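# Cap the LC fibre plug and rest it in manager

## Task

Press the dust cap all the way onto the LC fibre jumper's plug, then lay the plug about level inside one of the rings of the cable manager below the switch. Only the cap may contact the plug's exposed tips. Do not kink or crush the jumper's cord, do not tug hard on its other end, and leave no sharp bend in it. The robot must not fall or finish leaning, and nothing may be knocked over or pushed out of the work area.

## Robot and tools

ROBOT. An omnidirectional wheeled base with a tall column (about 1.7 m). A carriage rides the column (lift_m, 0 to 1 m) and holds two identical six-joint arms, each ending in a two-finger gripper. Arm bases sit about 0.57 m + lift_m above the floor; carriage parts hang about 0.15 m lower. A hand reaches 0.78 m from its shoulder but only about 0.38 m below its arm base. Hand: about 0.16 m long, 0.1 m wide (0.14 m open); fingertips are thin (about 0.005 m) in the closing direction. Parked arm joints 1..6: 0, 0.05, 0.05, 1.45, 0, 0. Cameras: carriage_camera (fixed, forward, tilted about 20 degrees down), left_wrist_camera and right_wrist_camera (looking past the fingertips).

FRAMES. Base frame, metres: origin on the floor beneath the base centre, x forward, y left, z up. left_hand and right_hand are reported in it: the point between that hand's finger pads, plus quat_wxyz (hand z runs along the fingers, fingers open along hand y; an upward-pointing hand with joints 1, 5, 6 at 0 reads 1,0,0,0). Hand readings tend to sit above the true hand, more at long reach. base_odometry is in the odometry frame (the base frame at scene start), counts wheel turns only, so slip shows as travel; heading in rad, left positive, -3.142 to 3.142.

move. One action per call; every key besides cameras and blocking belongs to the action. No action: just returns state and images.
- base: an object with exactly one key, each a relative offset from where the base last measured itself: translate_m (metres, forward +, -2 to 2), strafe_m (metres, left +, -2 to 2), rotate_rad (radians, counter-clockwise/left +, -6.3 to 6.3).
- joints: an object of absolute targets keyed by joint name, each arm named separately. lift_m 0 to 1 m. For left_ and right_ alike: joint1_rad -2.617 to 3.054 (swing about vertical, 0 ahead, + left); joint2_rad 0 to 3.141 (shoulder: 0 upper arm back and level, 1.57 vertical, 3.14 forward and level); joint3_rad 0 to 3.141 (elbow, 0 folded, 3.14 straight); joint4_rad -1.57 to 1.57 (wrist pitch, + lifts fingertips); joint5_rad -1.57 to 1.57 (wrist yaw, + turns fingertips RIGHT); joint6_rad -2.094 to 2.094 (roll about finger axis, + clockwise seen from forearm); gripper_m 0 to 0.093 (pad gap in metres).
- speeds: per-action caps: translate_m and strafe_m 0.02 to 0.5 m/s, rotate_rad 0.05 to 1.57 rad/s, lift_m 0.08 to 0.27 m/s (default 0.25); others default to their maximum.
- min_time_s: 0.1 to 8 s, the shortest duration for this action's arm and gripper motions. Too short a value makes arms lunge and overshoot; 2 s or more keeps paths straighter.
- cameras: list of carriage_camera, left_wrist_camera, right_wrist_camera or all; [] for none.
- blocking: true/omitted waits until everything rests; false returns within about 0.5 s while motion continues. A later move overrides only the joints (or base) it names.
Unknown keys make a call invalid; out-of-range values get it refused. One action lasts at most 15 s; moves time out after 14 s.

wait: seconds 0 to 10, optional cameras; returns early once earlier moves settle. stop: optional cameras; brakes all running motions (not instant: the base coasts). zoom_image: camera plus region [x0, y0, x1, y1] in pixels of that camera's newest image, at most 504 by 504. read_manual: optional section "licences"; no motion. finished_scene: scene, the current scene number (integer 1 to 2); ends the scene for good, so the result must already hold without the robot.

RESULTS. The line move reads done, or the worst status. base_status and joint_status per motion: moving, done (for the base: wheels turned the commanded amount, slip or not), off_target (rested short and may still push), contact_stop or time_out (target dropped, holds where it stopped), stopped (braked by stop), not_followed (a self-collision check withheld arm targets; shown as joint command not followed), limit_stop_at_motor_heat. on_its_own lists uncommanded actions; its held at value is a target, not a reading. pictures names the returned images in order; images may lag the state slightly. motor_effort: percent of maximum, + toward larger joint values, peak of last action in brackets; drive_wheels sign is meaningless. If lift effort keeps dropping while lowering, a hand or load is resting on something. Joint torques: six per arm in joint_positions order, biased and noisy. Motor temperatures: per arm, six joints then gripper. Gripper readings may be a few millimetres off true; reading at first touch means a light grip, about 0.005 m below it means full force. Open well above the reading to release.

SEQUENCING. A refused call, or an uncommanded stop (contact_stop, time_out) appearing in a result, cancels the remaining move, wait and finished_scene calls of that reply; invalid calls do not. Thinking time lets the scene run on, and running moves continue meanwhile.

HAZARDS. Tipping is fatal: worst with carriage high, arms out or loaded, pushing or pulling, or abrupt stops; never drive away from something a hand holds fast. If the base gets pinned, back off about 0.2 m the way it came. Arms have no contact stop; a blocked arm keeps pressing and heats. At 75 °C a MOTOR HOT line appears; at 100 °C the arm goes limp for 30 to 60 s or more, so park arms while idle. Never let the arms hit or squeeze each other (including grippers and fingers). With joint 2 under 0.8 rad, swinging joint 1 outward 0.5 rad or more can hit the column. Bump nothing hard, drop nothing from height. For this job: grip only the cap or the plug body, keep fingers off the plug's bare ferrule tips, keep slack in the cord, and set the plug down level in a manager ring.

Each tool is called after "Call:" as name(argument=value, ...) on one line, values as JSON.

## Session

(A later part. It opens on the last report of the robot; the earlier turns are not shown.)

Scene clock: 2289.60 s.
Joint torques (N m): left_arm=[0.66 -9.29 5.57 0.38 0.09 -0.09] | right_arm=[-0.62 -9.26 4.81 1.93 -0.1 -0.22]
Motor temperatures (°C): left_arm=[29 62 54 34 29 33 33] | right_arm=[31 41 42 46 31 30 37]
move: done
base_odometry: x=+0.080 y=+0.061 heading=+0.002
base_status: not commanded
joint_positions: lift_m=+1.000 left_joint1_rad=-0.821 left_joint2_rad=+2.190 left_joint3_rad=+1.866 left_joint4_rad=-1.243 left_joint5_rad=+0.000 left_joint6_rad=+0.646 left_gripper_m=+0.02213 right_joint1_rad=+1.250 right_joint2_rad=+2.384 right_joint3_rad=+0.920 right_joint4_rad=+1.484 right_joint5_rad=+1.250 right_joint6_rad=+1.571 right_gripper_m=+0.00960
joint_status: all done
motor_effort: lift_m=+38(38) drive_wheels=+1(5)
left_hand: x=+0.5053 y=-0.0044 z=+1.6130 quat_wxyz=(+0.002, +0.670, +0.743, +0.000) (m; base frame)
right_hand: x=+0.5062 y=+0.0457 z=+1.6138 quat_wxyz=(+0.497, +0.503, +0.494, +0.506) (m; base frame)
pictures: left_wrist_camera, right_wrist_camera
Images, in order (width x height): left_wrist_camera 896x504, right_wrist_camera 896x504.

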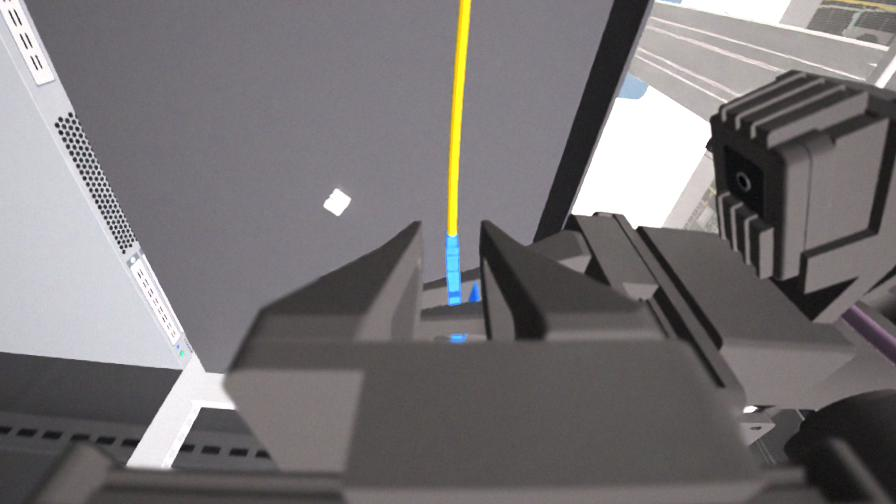

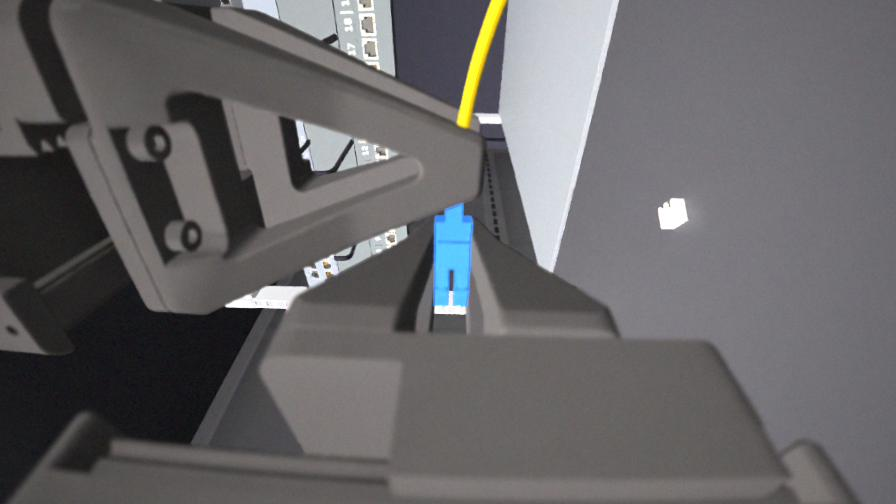

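Call:
move(joints={"left_gripper_m": 0.008}, min_time_s=2.0)

Call:
move(joints={"left_gripper_m": 0.0055}, min_time_s=1.5, cameras=["left_wrist_camera", "right_wrist_camera"])

Call:
zoom_image(camera="left_wrist_camera", region=[390, 180, 520, 310])

Scene clock: 2299.17 s.
Joint torques (N m): left_arm=[0.68 -9.35 5.57 0.38 0.09 -0.1] | right_arm=[-0.59 -9.28 4.78 1.93 -0.1 -0.22]
Motor temperatures (°C): left_arm=[29 62 53 34 29 33 32] | right_arm=[31 41 42 46 31 30 37]
move: done
base_odometry: x=+0.080 y=+0.061 heading=+0.002
base_status: not commanded
joint_positions: lift_m=+1.000 left_joint1_rad=-0.821 left_joint2_rad=+2.190 left_joint3_rad=+1.866 left_joint4_rad=-1.242 left_joint5_rad=+0.000 left_joint6_rad=+0.646 left_gripper_m=+0.00813 right_joint1_rad=+1.250 right_joint2_rad=+2.384 right_joint3_rad=+0.920 right_joint4_rad=+1.484 right_joint5_rad=+1.250 right_joint6_rad=+1.571 right_gripper_m=+0.00960
joint_status: all done
motor_effort: lift_m=+38(38) drive_wheels=+2(5)
left_hand: x=+0.5053 y=-0.0045 z=+1.6130 quat_wxyz=(+0.002, +0.669, +0.743, +0.000) (m; base frame)
right_hand: x=+0.5062 y=+0.0457 z=+1.6138 quat_wxyz=(+0.497, +0.503, +0.494, +0.506) (m; base frame)
pictures: none

Scene clock: 2300.97 s.
Joint torques (N m): left_arm=[0.66 -9.32 5.57 0.38 0.1 -0.09] | right_arm=[-0.55 -9.25 4.79 1.93 -0.09 -0.21]
Motor temperatures (°C): left_arm=[29 62 53 34 29 33 32] | right_arm=[31 41 42 46 31 30 37]
move: done
base_odometry: x=+0.080 y=+0.061 heading=+0.002
base_status: not commanded
joint_positions: lift_m=+1.000 left_joint1_rad=-0.821 left_joint2_rad=+2.190 left_joint3_rad=+1.866 left_joint4_rad=-1.242 left_joint5_rad=+0.000 left_joint6_rad=+0.646 left_gripper_m=+0.00577 right_joint1_rad=+1.250 right_joint2_rad=+2.384 right_joint3_rad=+0.920 right_joint4_rad=+1.484 right_joint5_rad=+1.249 right_joint6_rad=+1.571 right_gripper_m=+0.00959
joint_status: all done
motor_effort: lift_m=+37(38) drive_wheels=+1(5)
left_hand: x=+0.5053 y=-0.0045 z=+1.6130 quat_wxyz=(+0.002, +0.669, +0.743, +0.000) (m; base frame)
right_hand: x=+0.5065 y=+0.0457 z=+1.6138 quat_wxyz=(+0.497, +0.503, +0.494, +0.506) (m; base frame)
pictures: left_wrist_camera, right_wrist_camera
Images, in order (width x height): left_wrist_camera 896x504, right_wrist_camera 896x504.

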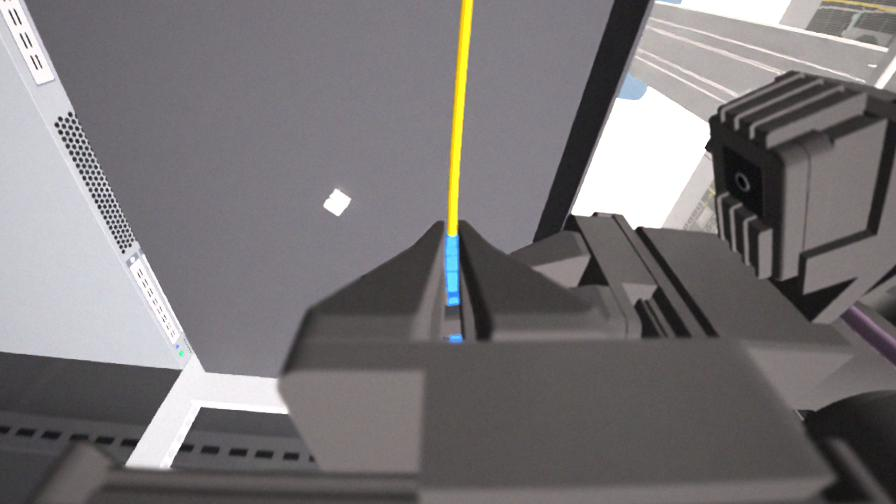

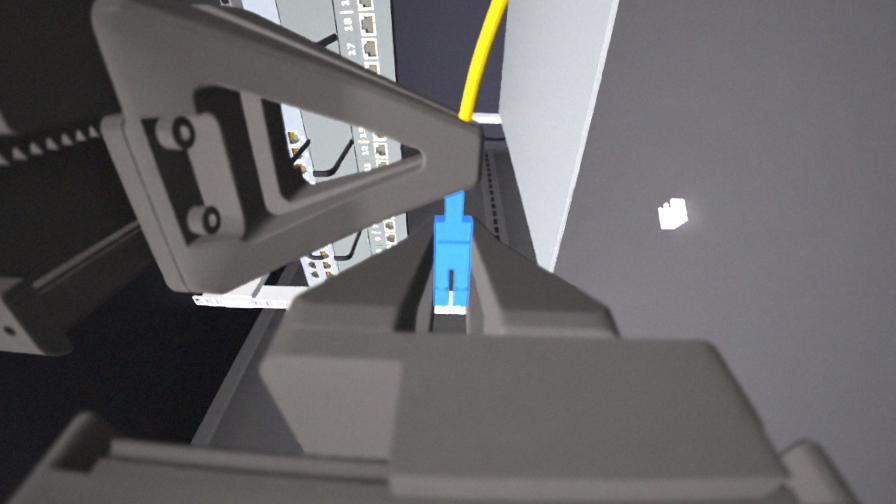

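Scaled by 3.877 from the camera's 896x504 image, which has a finer 1280x720 frame.

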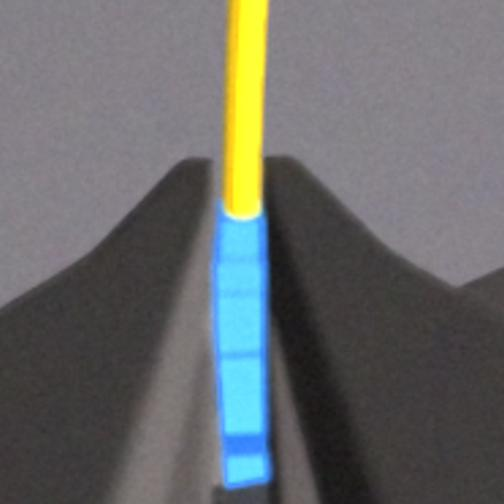

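Call:
move(joints={"left_gripper_m": 0.0042}, min_time_s=1.0)

Call:
move(joints={"right_gripper_m": 0.014}, min_time_s=2.5, cameras=["left_wrist_camera", "right_wrist_camera"])

Call:
zoom_image(camera="right_wrist_camera", region=[390, 190, 510, 350])

Call:
zoom_image(camera="left_wrist_camera", region=[390, 200, 540, 350])

Scene clock: 2345.10 s.
Joint torques (N m): left_arm=[0.7 -9.35 5.56 0.37 0.09 -0.09] | right_arm=[-0.54 -9.28 4.77 1.93 -0.08 -0.22]
Motor temperatures (°C): left_arm=[29 63 51 34 29 33 33] | right_arm=[31 42 42 46 31 30 37]
move: done
base_odometry: x=+0.080 y=+0.061 heading=+0.002
base_status: not commanded
joint_positions: lift_m=+1.000 left_joint1_rad=-0.821 left_joint2_rad=+2.190 left_joint3_rad=+1.866 left_joint4_rad=-1.242 left_joint5_rad=+0.000 left_joint6_rad=+0.646 left_gripper_m=+0.00437 right_joint1_rad=+1.250 right_joint2_rad=+2.384 right_joint3_rad=+0.920 right_joint4_rad=+1.484 right_joint5_rad=+1.249 right_joint6_rad=+1.571 right_gripper_m=+0.00959
joint_status: all done
motor_effort: lift_m=+38(38) drive_wheels=+4(5)
left_hand: x=+0.5053 y=-0.0045 z=+1.6130 quat_wxyz=(+0.002, +0.669, +0.743, +0.000) (m; base frame)
right_hand: x=+0.5065 y=+0.0457 z=+1.6138 quat_wxyz=(+0.497, +0.503, +0.494, +0.506) (m; base frame)
pictures: none

Scene clock: 2347.90 s.
Joint torques (N m): left_arm=[0.66 -9.35 5.55 0.37 0.09 -0.08] | right_arm=[-0.55 -9.26 4.78 1.93 -0.08 -0.22]
Motor temperatures (°C): left_arm=[29 63 51 34 29 33 33] | right_arm=[31 42 42 46 31 30 36]
move: done
base_odometry: x=+0.080 y=+0.061 heading=+0.002
base_status: not commanded
joint_positions: lift_m=+1.000 left_joint1_rad=-0.821 left_joint2_rad=+2.190 left_joint3_rad=+1.866 left_joint4_rad=-1.242 left_joint5_rad=+0.000 left_joint6_rad=+0.645 left_gripper_m=+0.00436 right_joint1_rad=+1.250 right_joint2_rad=+2.384 right_joint3_rad=+0.920 right_joint4_rad=+1.484 right_joint5_rad=+1.249 right_joint6_rad=+1.571 right_gripper_m=+0.01389
joint_status: all done
motor_effort: lift_m=+38(38) drive_wheels=+2(7)
left_hand: x=+0.5053 y=-0.0045 z=+1.6130 quat_wxyz=(+0.002, +0.669, +0.743, +0.000) (m; base frame)
right_hand: x=+0.5065 y=+0.0457 z=+1.6138 quat_wxyz=(+0.497, +0.503, +0.494, +0.506) (m; base frame)
pictures: left_wrist_camera, right_wrist_camera
Images, in order (width x height): left_wrist_camera 896x504, right_wrist_camera 896x504.

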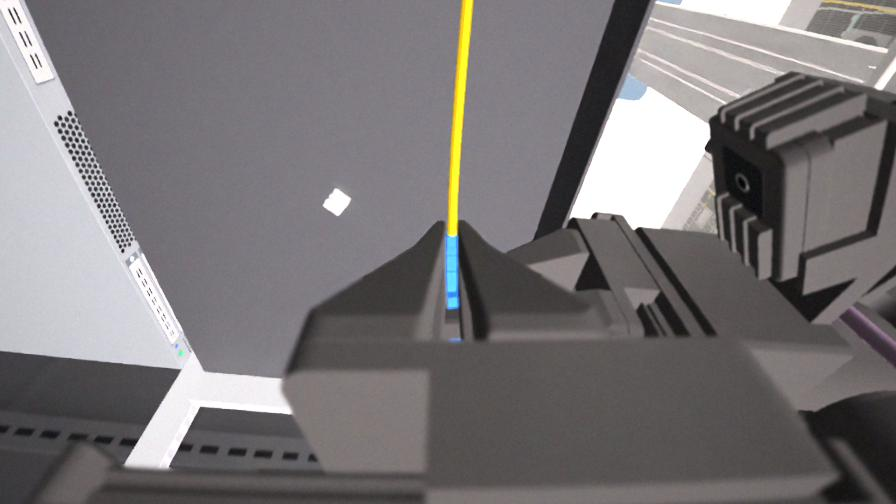

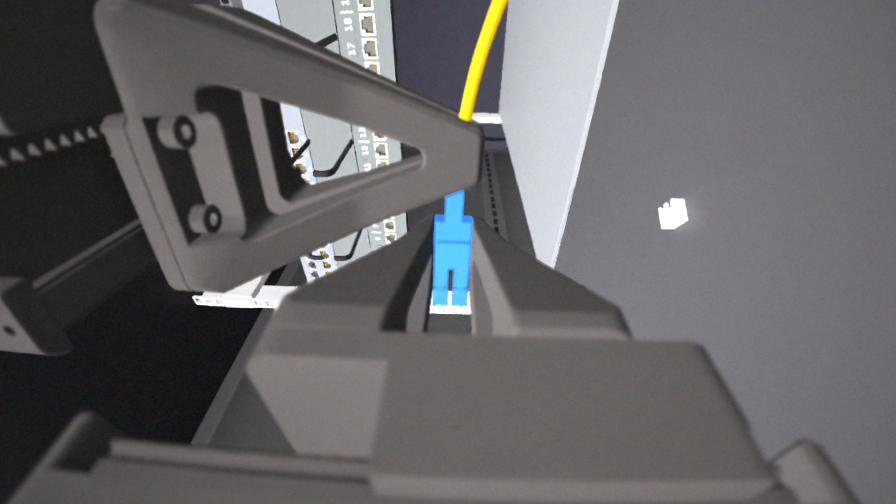

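Scaled by 3.150 from the camera's 896x504 image, which has a finer 1280x720 frame.

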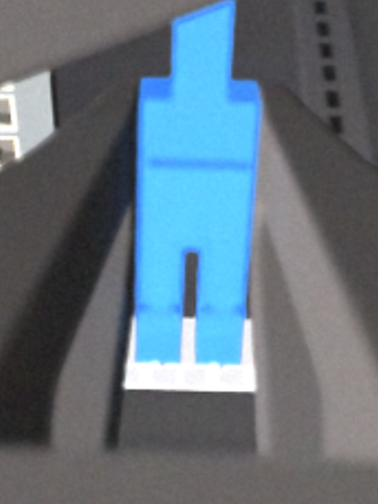

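Scaled by 3.360 from the camera's 896x504 image, which has a finer 1280x720 frame.

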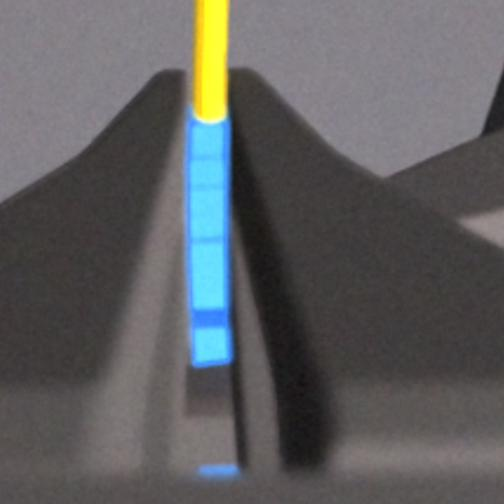

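Call:
move(joints={"right_gripper_m": 0.016}, min_time_s=1.0)

Call:
move(joints={"left_joint1_rad": -0.79, "left_joint6_rad": 0.68}, min_time_s=2.0, cameras=["left_wrist_camera", "right_wrist_camera"])

Call:
zoom_image(camera="right_wrist_camera", region=[390, 190, 510, 350])

Call:
zoom_image(camera="left_wrist_camera", region=[390, 200, 540, 350])

Scene clock: 2356.70 s.
Joint torques (N m): left_arm=[0.65 -9.32 5.59 0.37 0.09 -0.09] | right_arm=[-0.55 -9.28 4.81 1.93 -0.09 -0.22]
Motor temperatures (°C): left_arm=[29 63 51 34 29 33 33] | right_arm=[31 42 42 46 31 30 36]
move: done
base_odometry: x=+0.080 y=+0.061 heading=+0.002
base_status: not commanded
joint_positions: lift_m=+1.000 left_joint1_rad=-0.821 left_joint2_rad=+2.190 left_joint3_rad=+1.866 left_joint4_rad=-1.242 left_joint5_rad=+0.000 left_joint6_rad=+0.645 left_gripper_m=+0.00436 right_joint1_rad=+1.250 right_joint2_rad=+2.384 right_joint3_rad=+0.920 right_joint4_rad=+1.484 right_joint5_rad=+1.249 right_joint6_rad=+1.571 right_gripper_m=+0.01586
joint_status: all done
motor_effort: lift_m=+38(38) drive_wheels=+2(5)
left_hand: x=+0.5053 y=-0.0045 z=+1.6130 quat_wxyz=(+0.002, +0.669, +0.743, +0.000) (m; base frame)
right_hand: x=+0.5065 y=+0.0457 z=+1.6138 quat_wxyz=(+0.497, +0.503, +0.494, +0.506) (m; base frame)
pictures: none

Scene clock: 2359.00 s.
Joint torques (N m): left_arm=[0.7 -9.31 5.57 0.37 0.1 0.11] | right_arm=[-0.55 -9.26 4.78 1.93 -0.08 -0.23]
Motor temperatures (°C): left_arm=[29 63 51 34 29 33 33] | right_arm=[31 42 42 46 31 30 36]
move: done
base_odometry: x=+0.080 y=+0.061 heading=+0.002
base_status: not commanded
joint_positions: lift_m=+1.000 left_joint1_rad=-0.798 left_joint2_rad=+2.190 left_joint3_rad=+1.866 left_joint4_rad=-1.242 left_joint5_rad=+0.000 left_joint6_rad=+0.669 left_gripper_m=+0.00436 right_joint1_rad=+1.250 right_joint2_rad=+2.384 right_joint3_rad=+0.920 right_joint4_rad=+1.484 right_joint5_rad=+1.249 right_joint6_rad=+1.571 right_gripper_m=+0.01586
joint_status: all done
motor_effort: lift_m=+38(38) drive_wheels=+2(5)
left_hand: x=+0.5123 y=+0.0021 z=+1.6130 quat_wxyz=(+0.002, +0.670, +0.743, +0.000) (m; base frame)
right_hand: x=+0.5065 y=+0.0457 z=+1.6138 quat_wxyz=(+0.497, +0.503, +0.494, +0.506) (m; base frame)
pictures: left_wrist_camera, right_wrist_camera
Images, in order (width x height): left_wrist_camera 896x504, right_wrist_camera 896x504.

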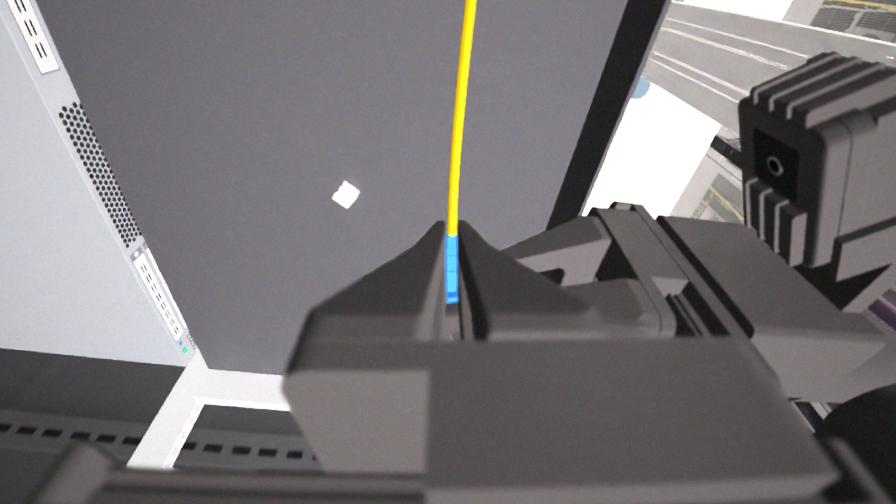

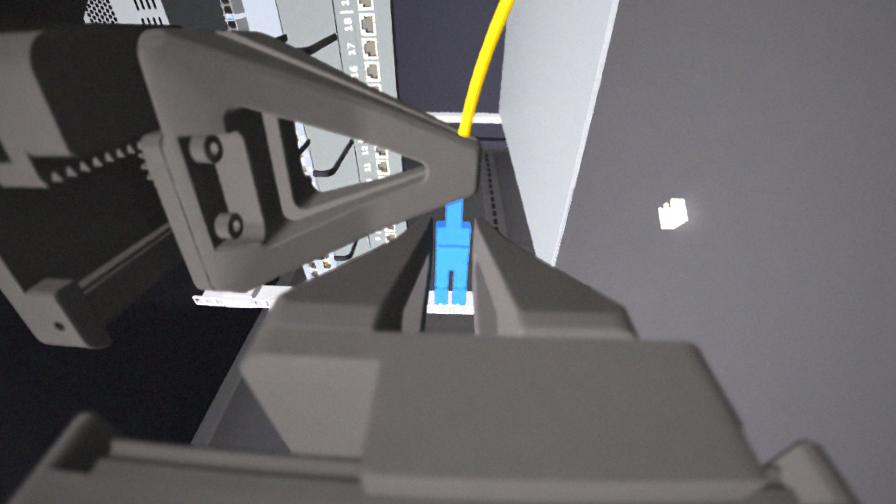

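Scaled by 3.150 from the camera's 896x504 image, which has a finer 1280x720 frame.

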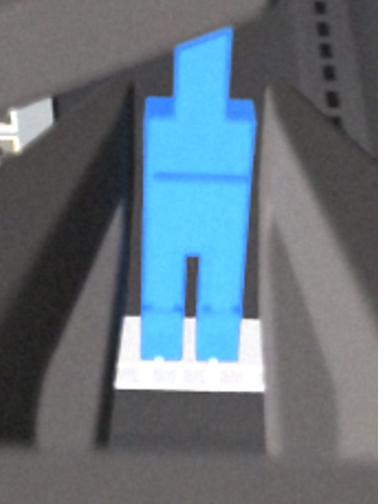

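Scaled by 3.360 from the camera's 896x504 image, which has a finer 1280x720 frame.

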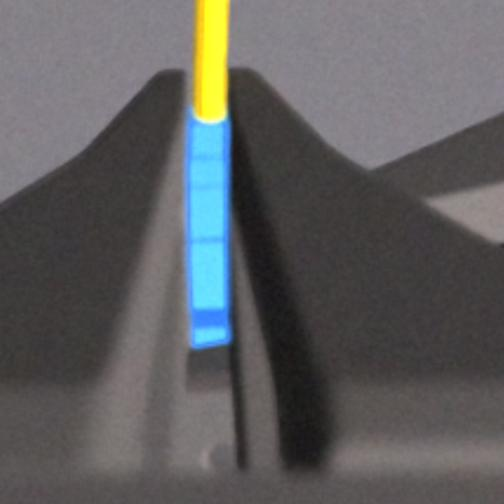

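Call:
move(joints={"left_joint1_rad": -0.767, "left_joint6_rad": 0.704}, min_time_s=2.0, cameras=["left_wrist_camera", "right_wrist_camera", "carriage_camera"])

Call:
zoom_image(camera="right_wrist_camera", region=[390, 190, 510, 350])

Call:
zoom_image(camera="left_wrist_camera", region=[390, 200, 540, 350])

Call:
zoom_image(camera="carriage_camera", region=[370, 300, 520, 450])

Scene clock: 2372.70 s.
Joint torques (N m): left_arm=[0.75 -9.33 5.56 0.35 0.09 0.12] | right_arm=[-0.55 -9.29 4.78 1.93 -0.07 -0.22]
Motor temperatures (°C): left_arm=[29 63 51 33 29 33 34] | right_arm=[31 42 41 46 31 30 35]
move: done
base_odometry: x=+0.080 y=+0.061 heading=+0.002
base_status: not commanded
joint_positions: lift_m=+1.000 left_joint1_rad=-0.775 left_joint2_rad=+2.190 left_joint3_rad=+1.866 left_joint4_rad=-1.240 left_joint5_rad=+0.000 left_joint6_rad=+0.692 left_gripper_m=+0.00436 right_joint1_rad=+1.250 right_joint2_rad=+2.384 right_joint3_rad=+0.920 right_joint4_rad=+1.484 right_joint5_rad=+1.248 right_joint6_rad=+1.571 right_gripper_m=+0.01586
joint_status: all done
motor_effort: lift_m=+38(38) drive_wheels=+0(6)
left_hand: x=+0.5196 y=+0.0085 z=+1.6130 quat_wxyz=(+0.003, +0.670, +0.743, +0.000) (m; base frame)
right_hand: x=+0.5065 y=+0.0459 z=+1.6138 quat_wxyz=(+0.496, +0.503, +0.494, +0.506) (m; base frame)
pictures: carriage_camera, left_wrist_camera, right_wrist_camera
Images, in order (width x height): carriage_camera 896x504, left_wrist_camera 896x504, right_wrist_camera 896x504.

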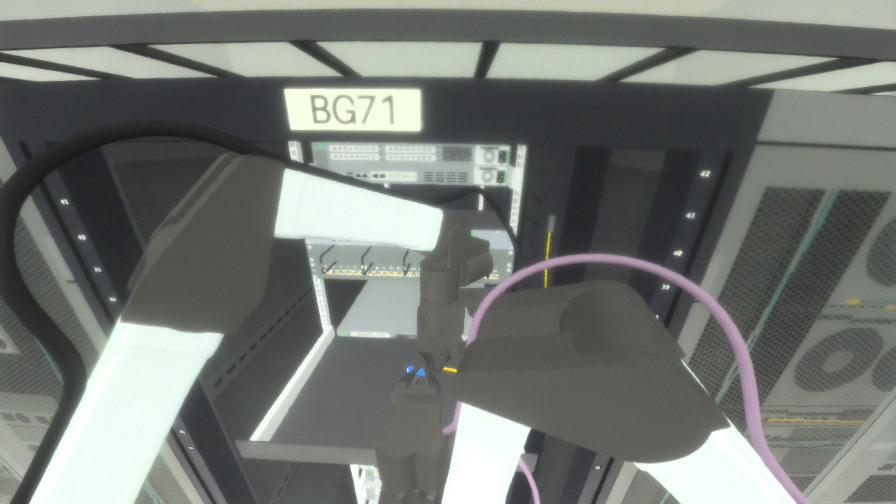

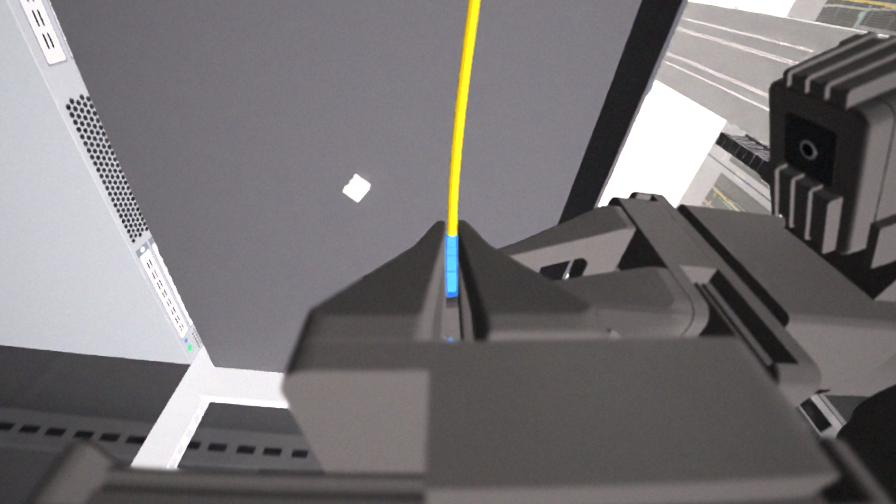

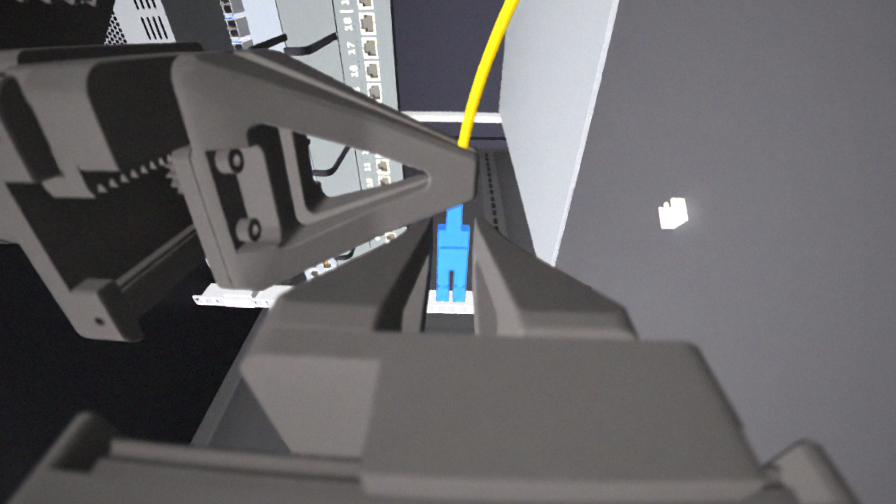

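Scaled by 3.150 from the camera's 896x504 image, which has a finer 1280x720 frame.

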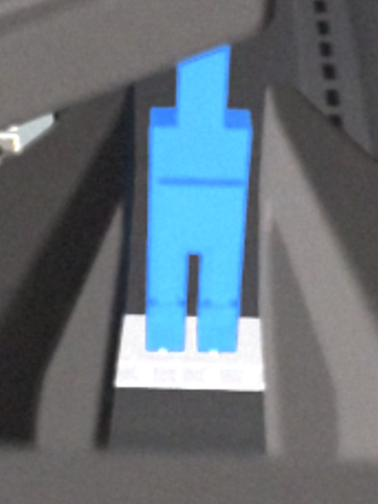

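Scaled by 3.360 from the camera's 896x504 image, which has a finer 1280x720 frame.

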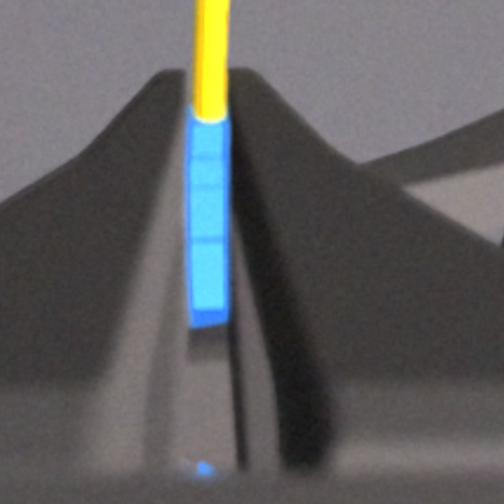

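Scaled by 3.360 from the camera's 896x504 image, which has a finer 1280x720 frame.

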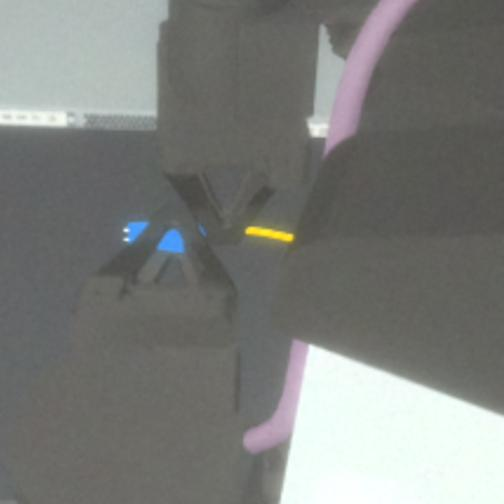

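Call:
move(cameras=["all"])

Call:
zoom_image(camera="right_wrist_camera", region=[330, 130, 580, 330])

Call:
zoom_image(camera="carriage_camera", region=[350, 150, 550, 290])

Scene clock: 2411.63 s.
Joint torques (N m): left_arm=[0.76 -9.33 5.55 0.35 0.1 0.12] | right_arm=[-0.55 -9.28 4.78 1.93 -0.07 -0.22]
Motor temperatures (°C): left_arm=[29 63 50 33 29 33 34] | right_arm=[31 42 41 46 31 30 35]
base_odometry: x=+0.080 y=+0.061 heading=+0.002
base_status: not commanded
joint_positions: lift_m=+1.000 left_joint1_rad=-0.775 left_joint2_rad=+2.190 left_joint3_rad=+1.866 left_joint4_rad=-1.240 left_joint5_rad=+0.000 left_joint6_rad=+0.693 left_gripper_m=+0.00436 right_joint1_rad=+1.250 right_joint2_rad=+2.384 right_joint3_rad=+0.920 right_joint4_rad=+1.484 right_joint5_rad=+1.248 right_joint6_rad=+1.571 right_gripper_m=+0.01586
joint_status: all done
motor_effort: lift_m=+38(38) drive_wheels=+1(6)
left_hand: x=+0.5196 y=+0.0085 z=+1.6130 quat_wxyz=(+0.003, +0.670, +0.743, +0.000) (m; base frame)
right_hand: x=+0.5065 y=+0.0459 z=+1.6138 quat_wxyz=(+0.496, +0.503, +0.494, +0.506) (m; base frame)
pictures: carriage_camera, left_wrist_camera, right_wrist_camera
Images, in order (width x height): carriage_camera 896x504, left_wrist_camera 896x504, right_wrist_camera 896x504.

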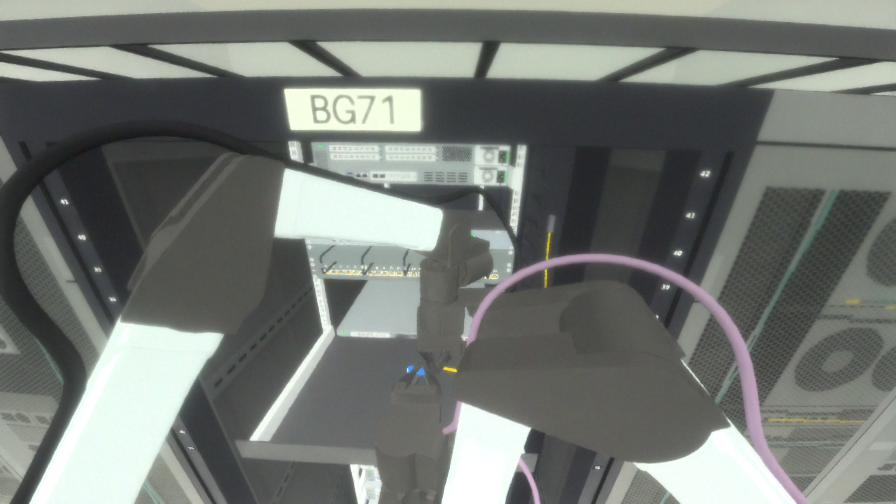

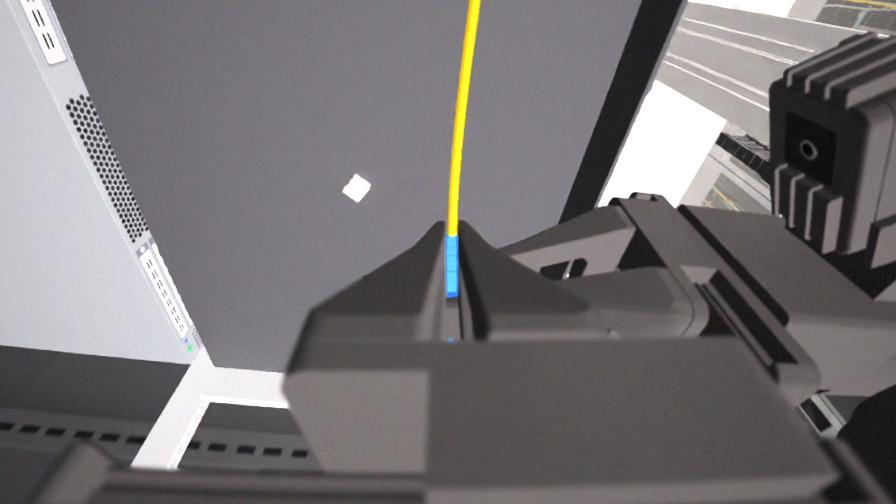

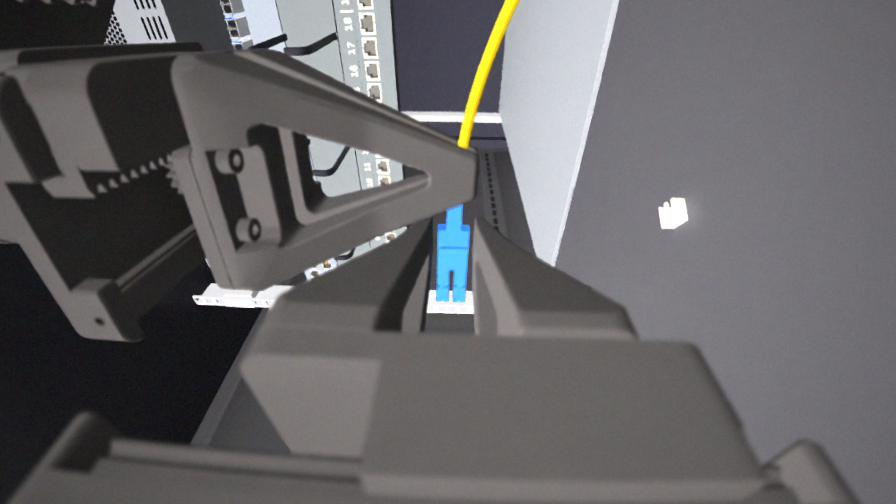

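Scaled by 2.016 from the camera's 896x504 image, which has a finer 1280x720 frame.

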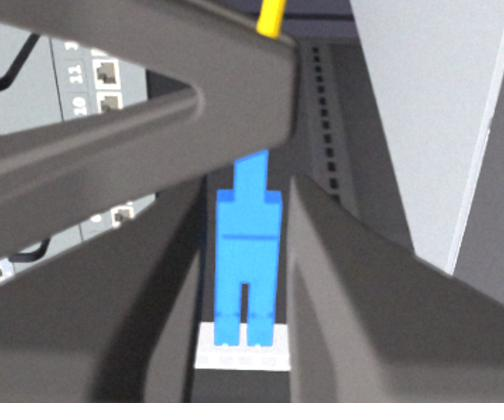

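Scaled by 2.520 from the camera's 896x504 image, which has a finer 1280x720 frame.

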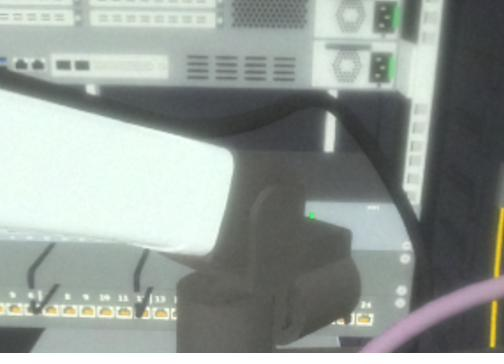

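Call:
zoom_image(camera="carriage_camera", region=[380, 340, 480, 400])

Call:
zoom_image(camera="right_wrist_camera", region=[410, 190, 500, 320])

Call:
zoom_image(camera="left_wrist_camera", region=[410, 200, 500, 320])

Scaled by 5.040 from the camera's 896x504 image, which has a finer 1280x720 frame.

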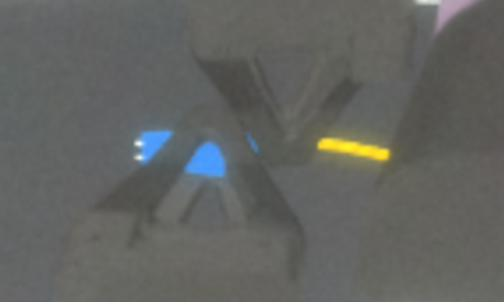

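Scaled by 3.877 from the camera's 896x504 image, which has a finer 1280x720 frame.

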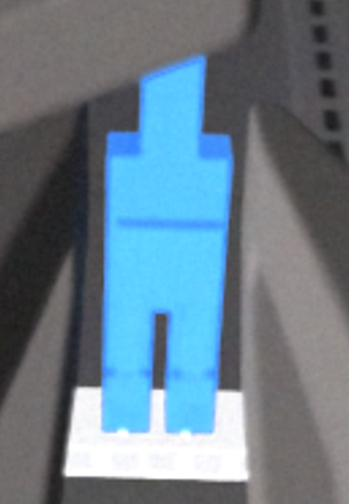

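Scaled by 4.200 from the camera's 896x504 image, which has a finer 1280x720 frame.

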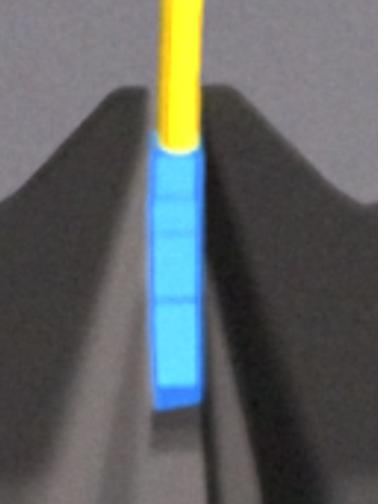

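Call:
move(joints={"right_gripper_m": 0.010}, min_time_s=1.0, cameras=["right_wrist_camera"])

Call:
move(joints={"right_gripper_m": 0.006}, min_time_s=1.0, cameras=["all"])

Call:
zoom_image(camera="right_wrist_camera", region=[330, 130, 580, 330])

Call:
zoom_image(camera="carriage_camera", region=[380, 340, 480, 400])

Scene clock: 2445.37 s.
Joint torques (N m): left_arm=[0.73 -9.33 5.59 0.35 0.09 0.11] | right_arm=[-0.55 -9.29 4.79 1.93 -0.07 -0.22]
Motor temperatures (°C): left_arm=[29 63 50 33 29 33 34] | right_arm=[31 43 41 45 31 30 34]
move: done
base_odometry: x=+0.080 y=+0.061 heading=+0.002
base_status: not commanded
joint_positions: lift_m=+1.000 left_joint1_rad=-0.775 left_joint2_rad=+2.190 left_joint3_rad=+1.866 left_joint4_rad=-1.240 left_joint5_rad=+0.000 left_joint6_rad=+0.693 left_gripper_m=+0.00436 right_joint1_rad=+1.250 right_joint2_rad=+2.384 right_joint3_rad=+0.920 right_joint4_rad=+1.484 right_joint5_rad=+1.248 right_joint6_rad=+1.571 right_gripper_m=+0.01009
joint_status: all done
motor_effort: lift_m=+38(38) drive_wheels=+2(4)
left_hand: x=+0.5196 y=+0.0085 z=+1.6130 quat_wxyz=(+0.003, +0.670, +0.743, +0.000) (m; base frame)
right_hand: x=+0.5065 y=+0.0459 z=+1.6138 quat_wxyz=(+0.496, +0.503, +0.494, +0.506) (m; base frame)
pictures: right_wrist_camera
Images, in order (width x height): right_wrist_camera 896x504.

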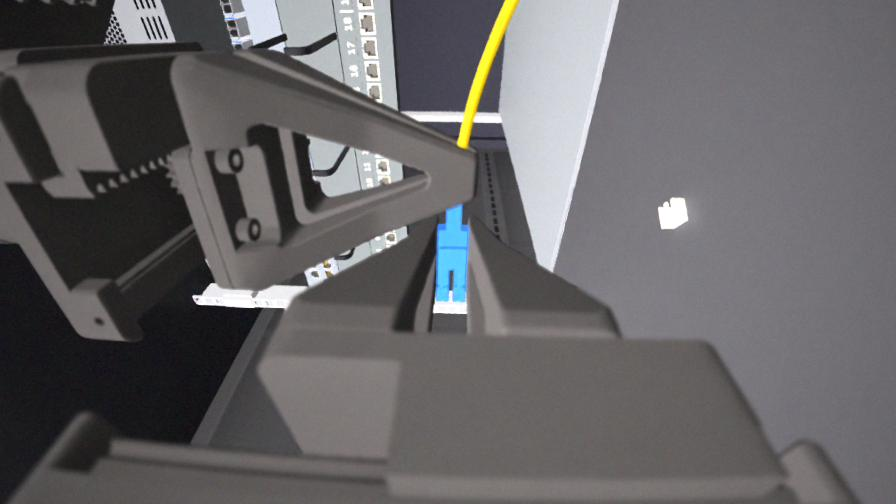

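Scene clock: 2446.67 s.
Joint torques (N m): left_arm=[0.76 -9.32 5.55 0.35 0.09 0.12] | right_arm=[-0.57 -9.26 4.79 1.93 -0.07 -0.21]
Motor temperatures (°C): left_arm=[29 63 50 33 29 33 34] | right_arm=[31 43 41 45 31 30 34]
move: off_target
base_odometry: x=+0.080 y=+0.061 heading=+0.002
base_status: not commanded
joint_positions: lift_m=+1.000 left_joint1_rad=-0.775 left_joint2_rad=+2.190 left_joint3_rad=+1.866 left_joint4_rad=-1.240 left_joint5_rad=+0.000 left_joint6_rad=+0.693 left_gripper_m=+0.00436 right_joint1_rad=+1.250 right_joint2_rad=+2.384 right_joint3_rad=+0.920 right_joint4_rad=+1.484 right_joint5_rad=+1.248 right_joint6_rad=+1.571 right_gripper_m=+0.01008
joint_status: right_gripper_m off_target (ended at +0.01008, target +0.00600)
motor_effort: lift_m=+38(38) drive_wheels=-2(5)
left_hand: x=+0.5196 y=+0.0085 z=+1.6130 quat_wxyz=(+0.003, +0.670, +0.743, +0.000) (m; base frame)
right_hand: x=+0.5065 y=+0.0459 z=+1.6138 quat_wxyz=(+0.496, +0.503, +0.494, +0.506) (m; base frame)
pictures: carriage_camera, left_wrist_camera, right_wrist_camera
Images, in order (width x height): carriage_camera 896x504, left_wrist_camera 896x504, right_wrist_camera 896x504.

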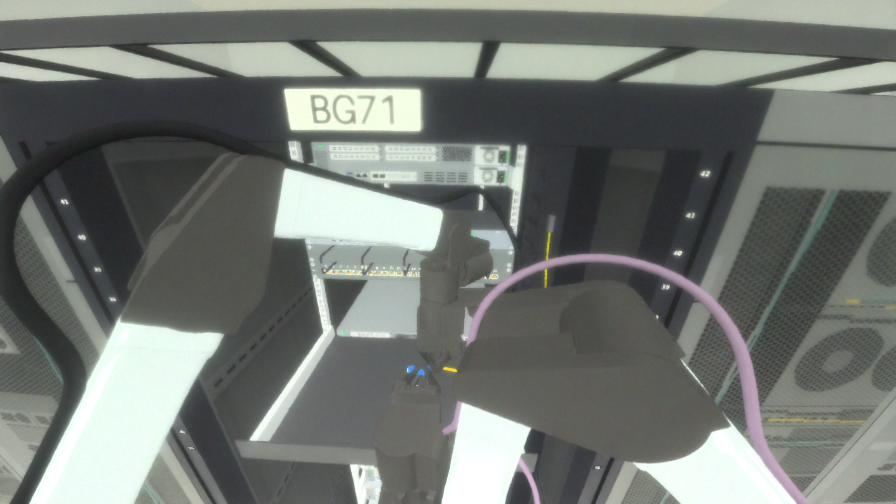

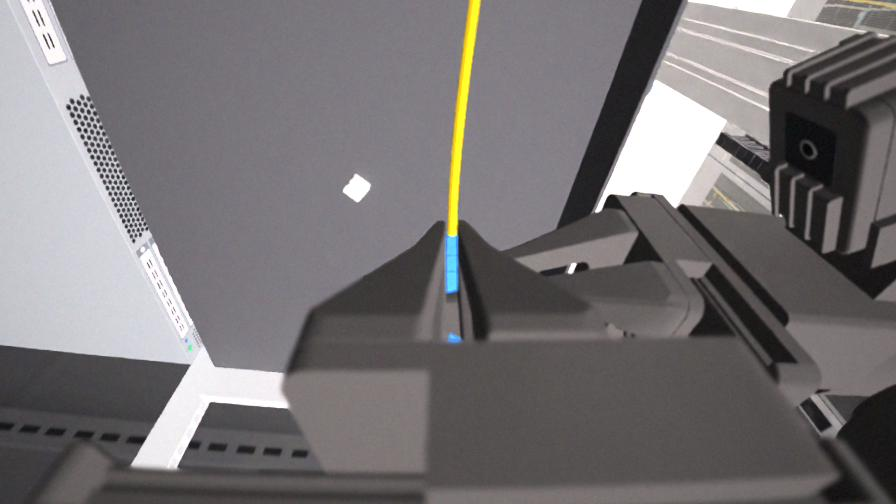

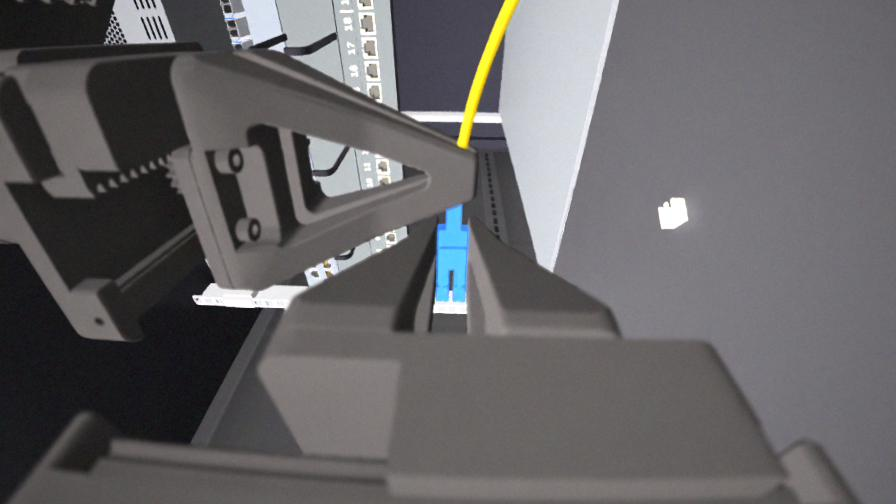

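Scaled by 2.016 from the camera's 896x504 image, which has a finer 1280x720 frame.

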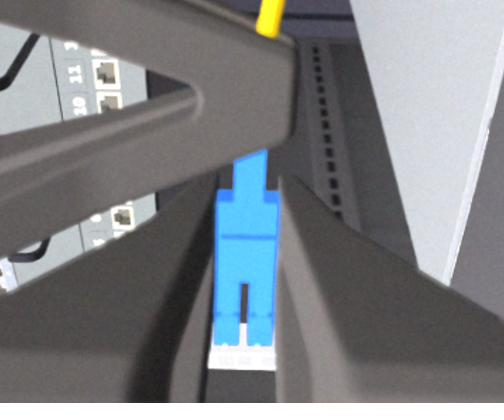

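Scaled by 5.040 from the camera's 896x504 image, which has a finer 1280x720 frame.

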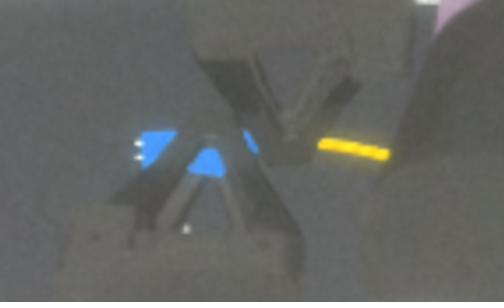

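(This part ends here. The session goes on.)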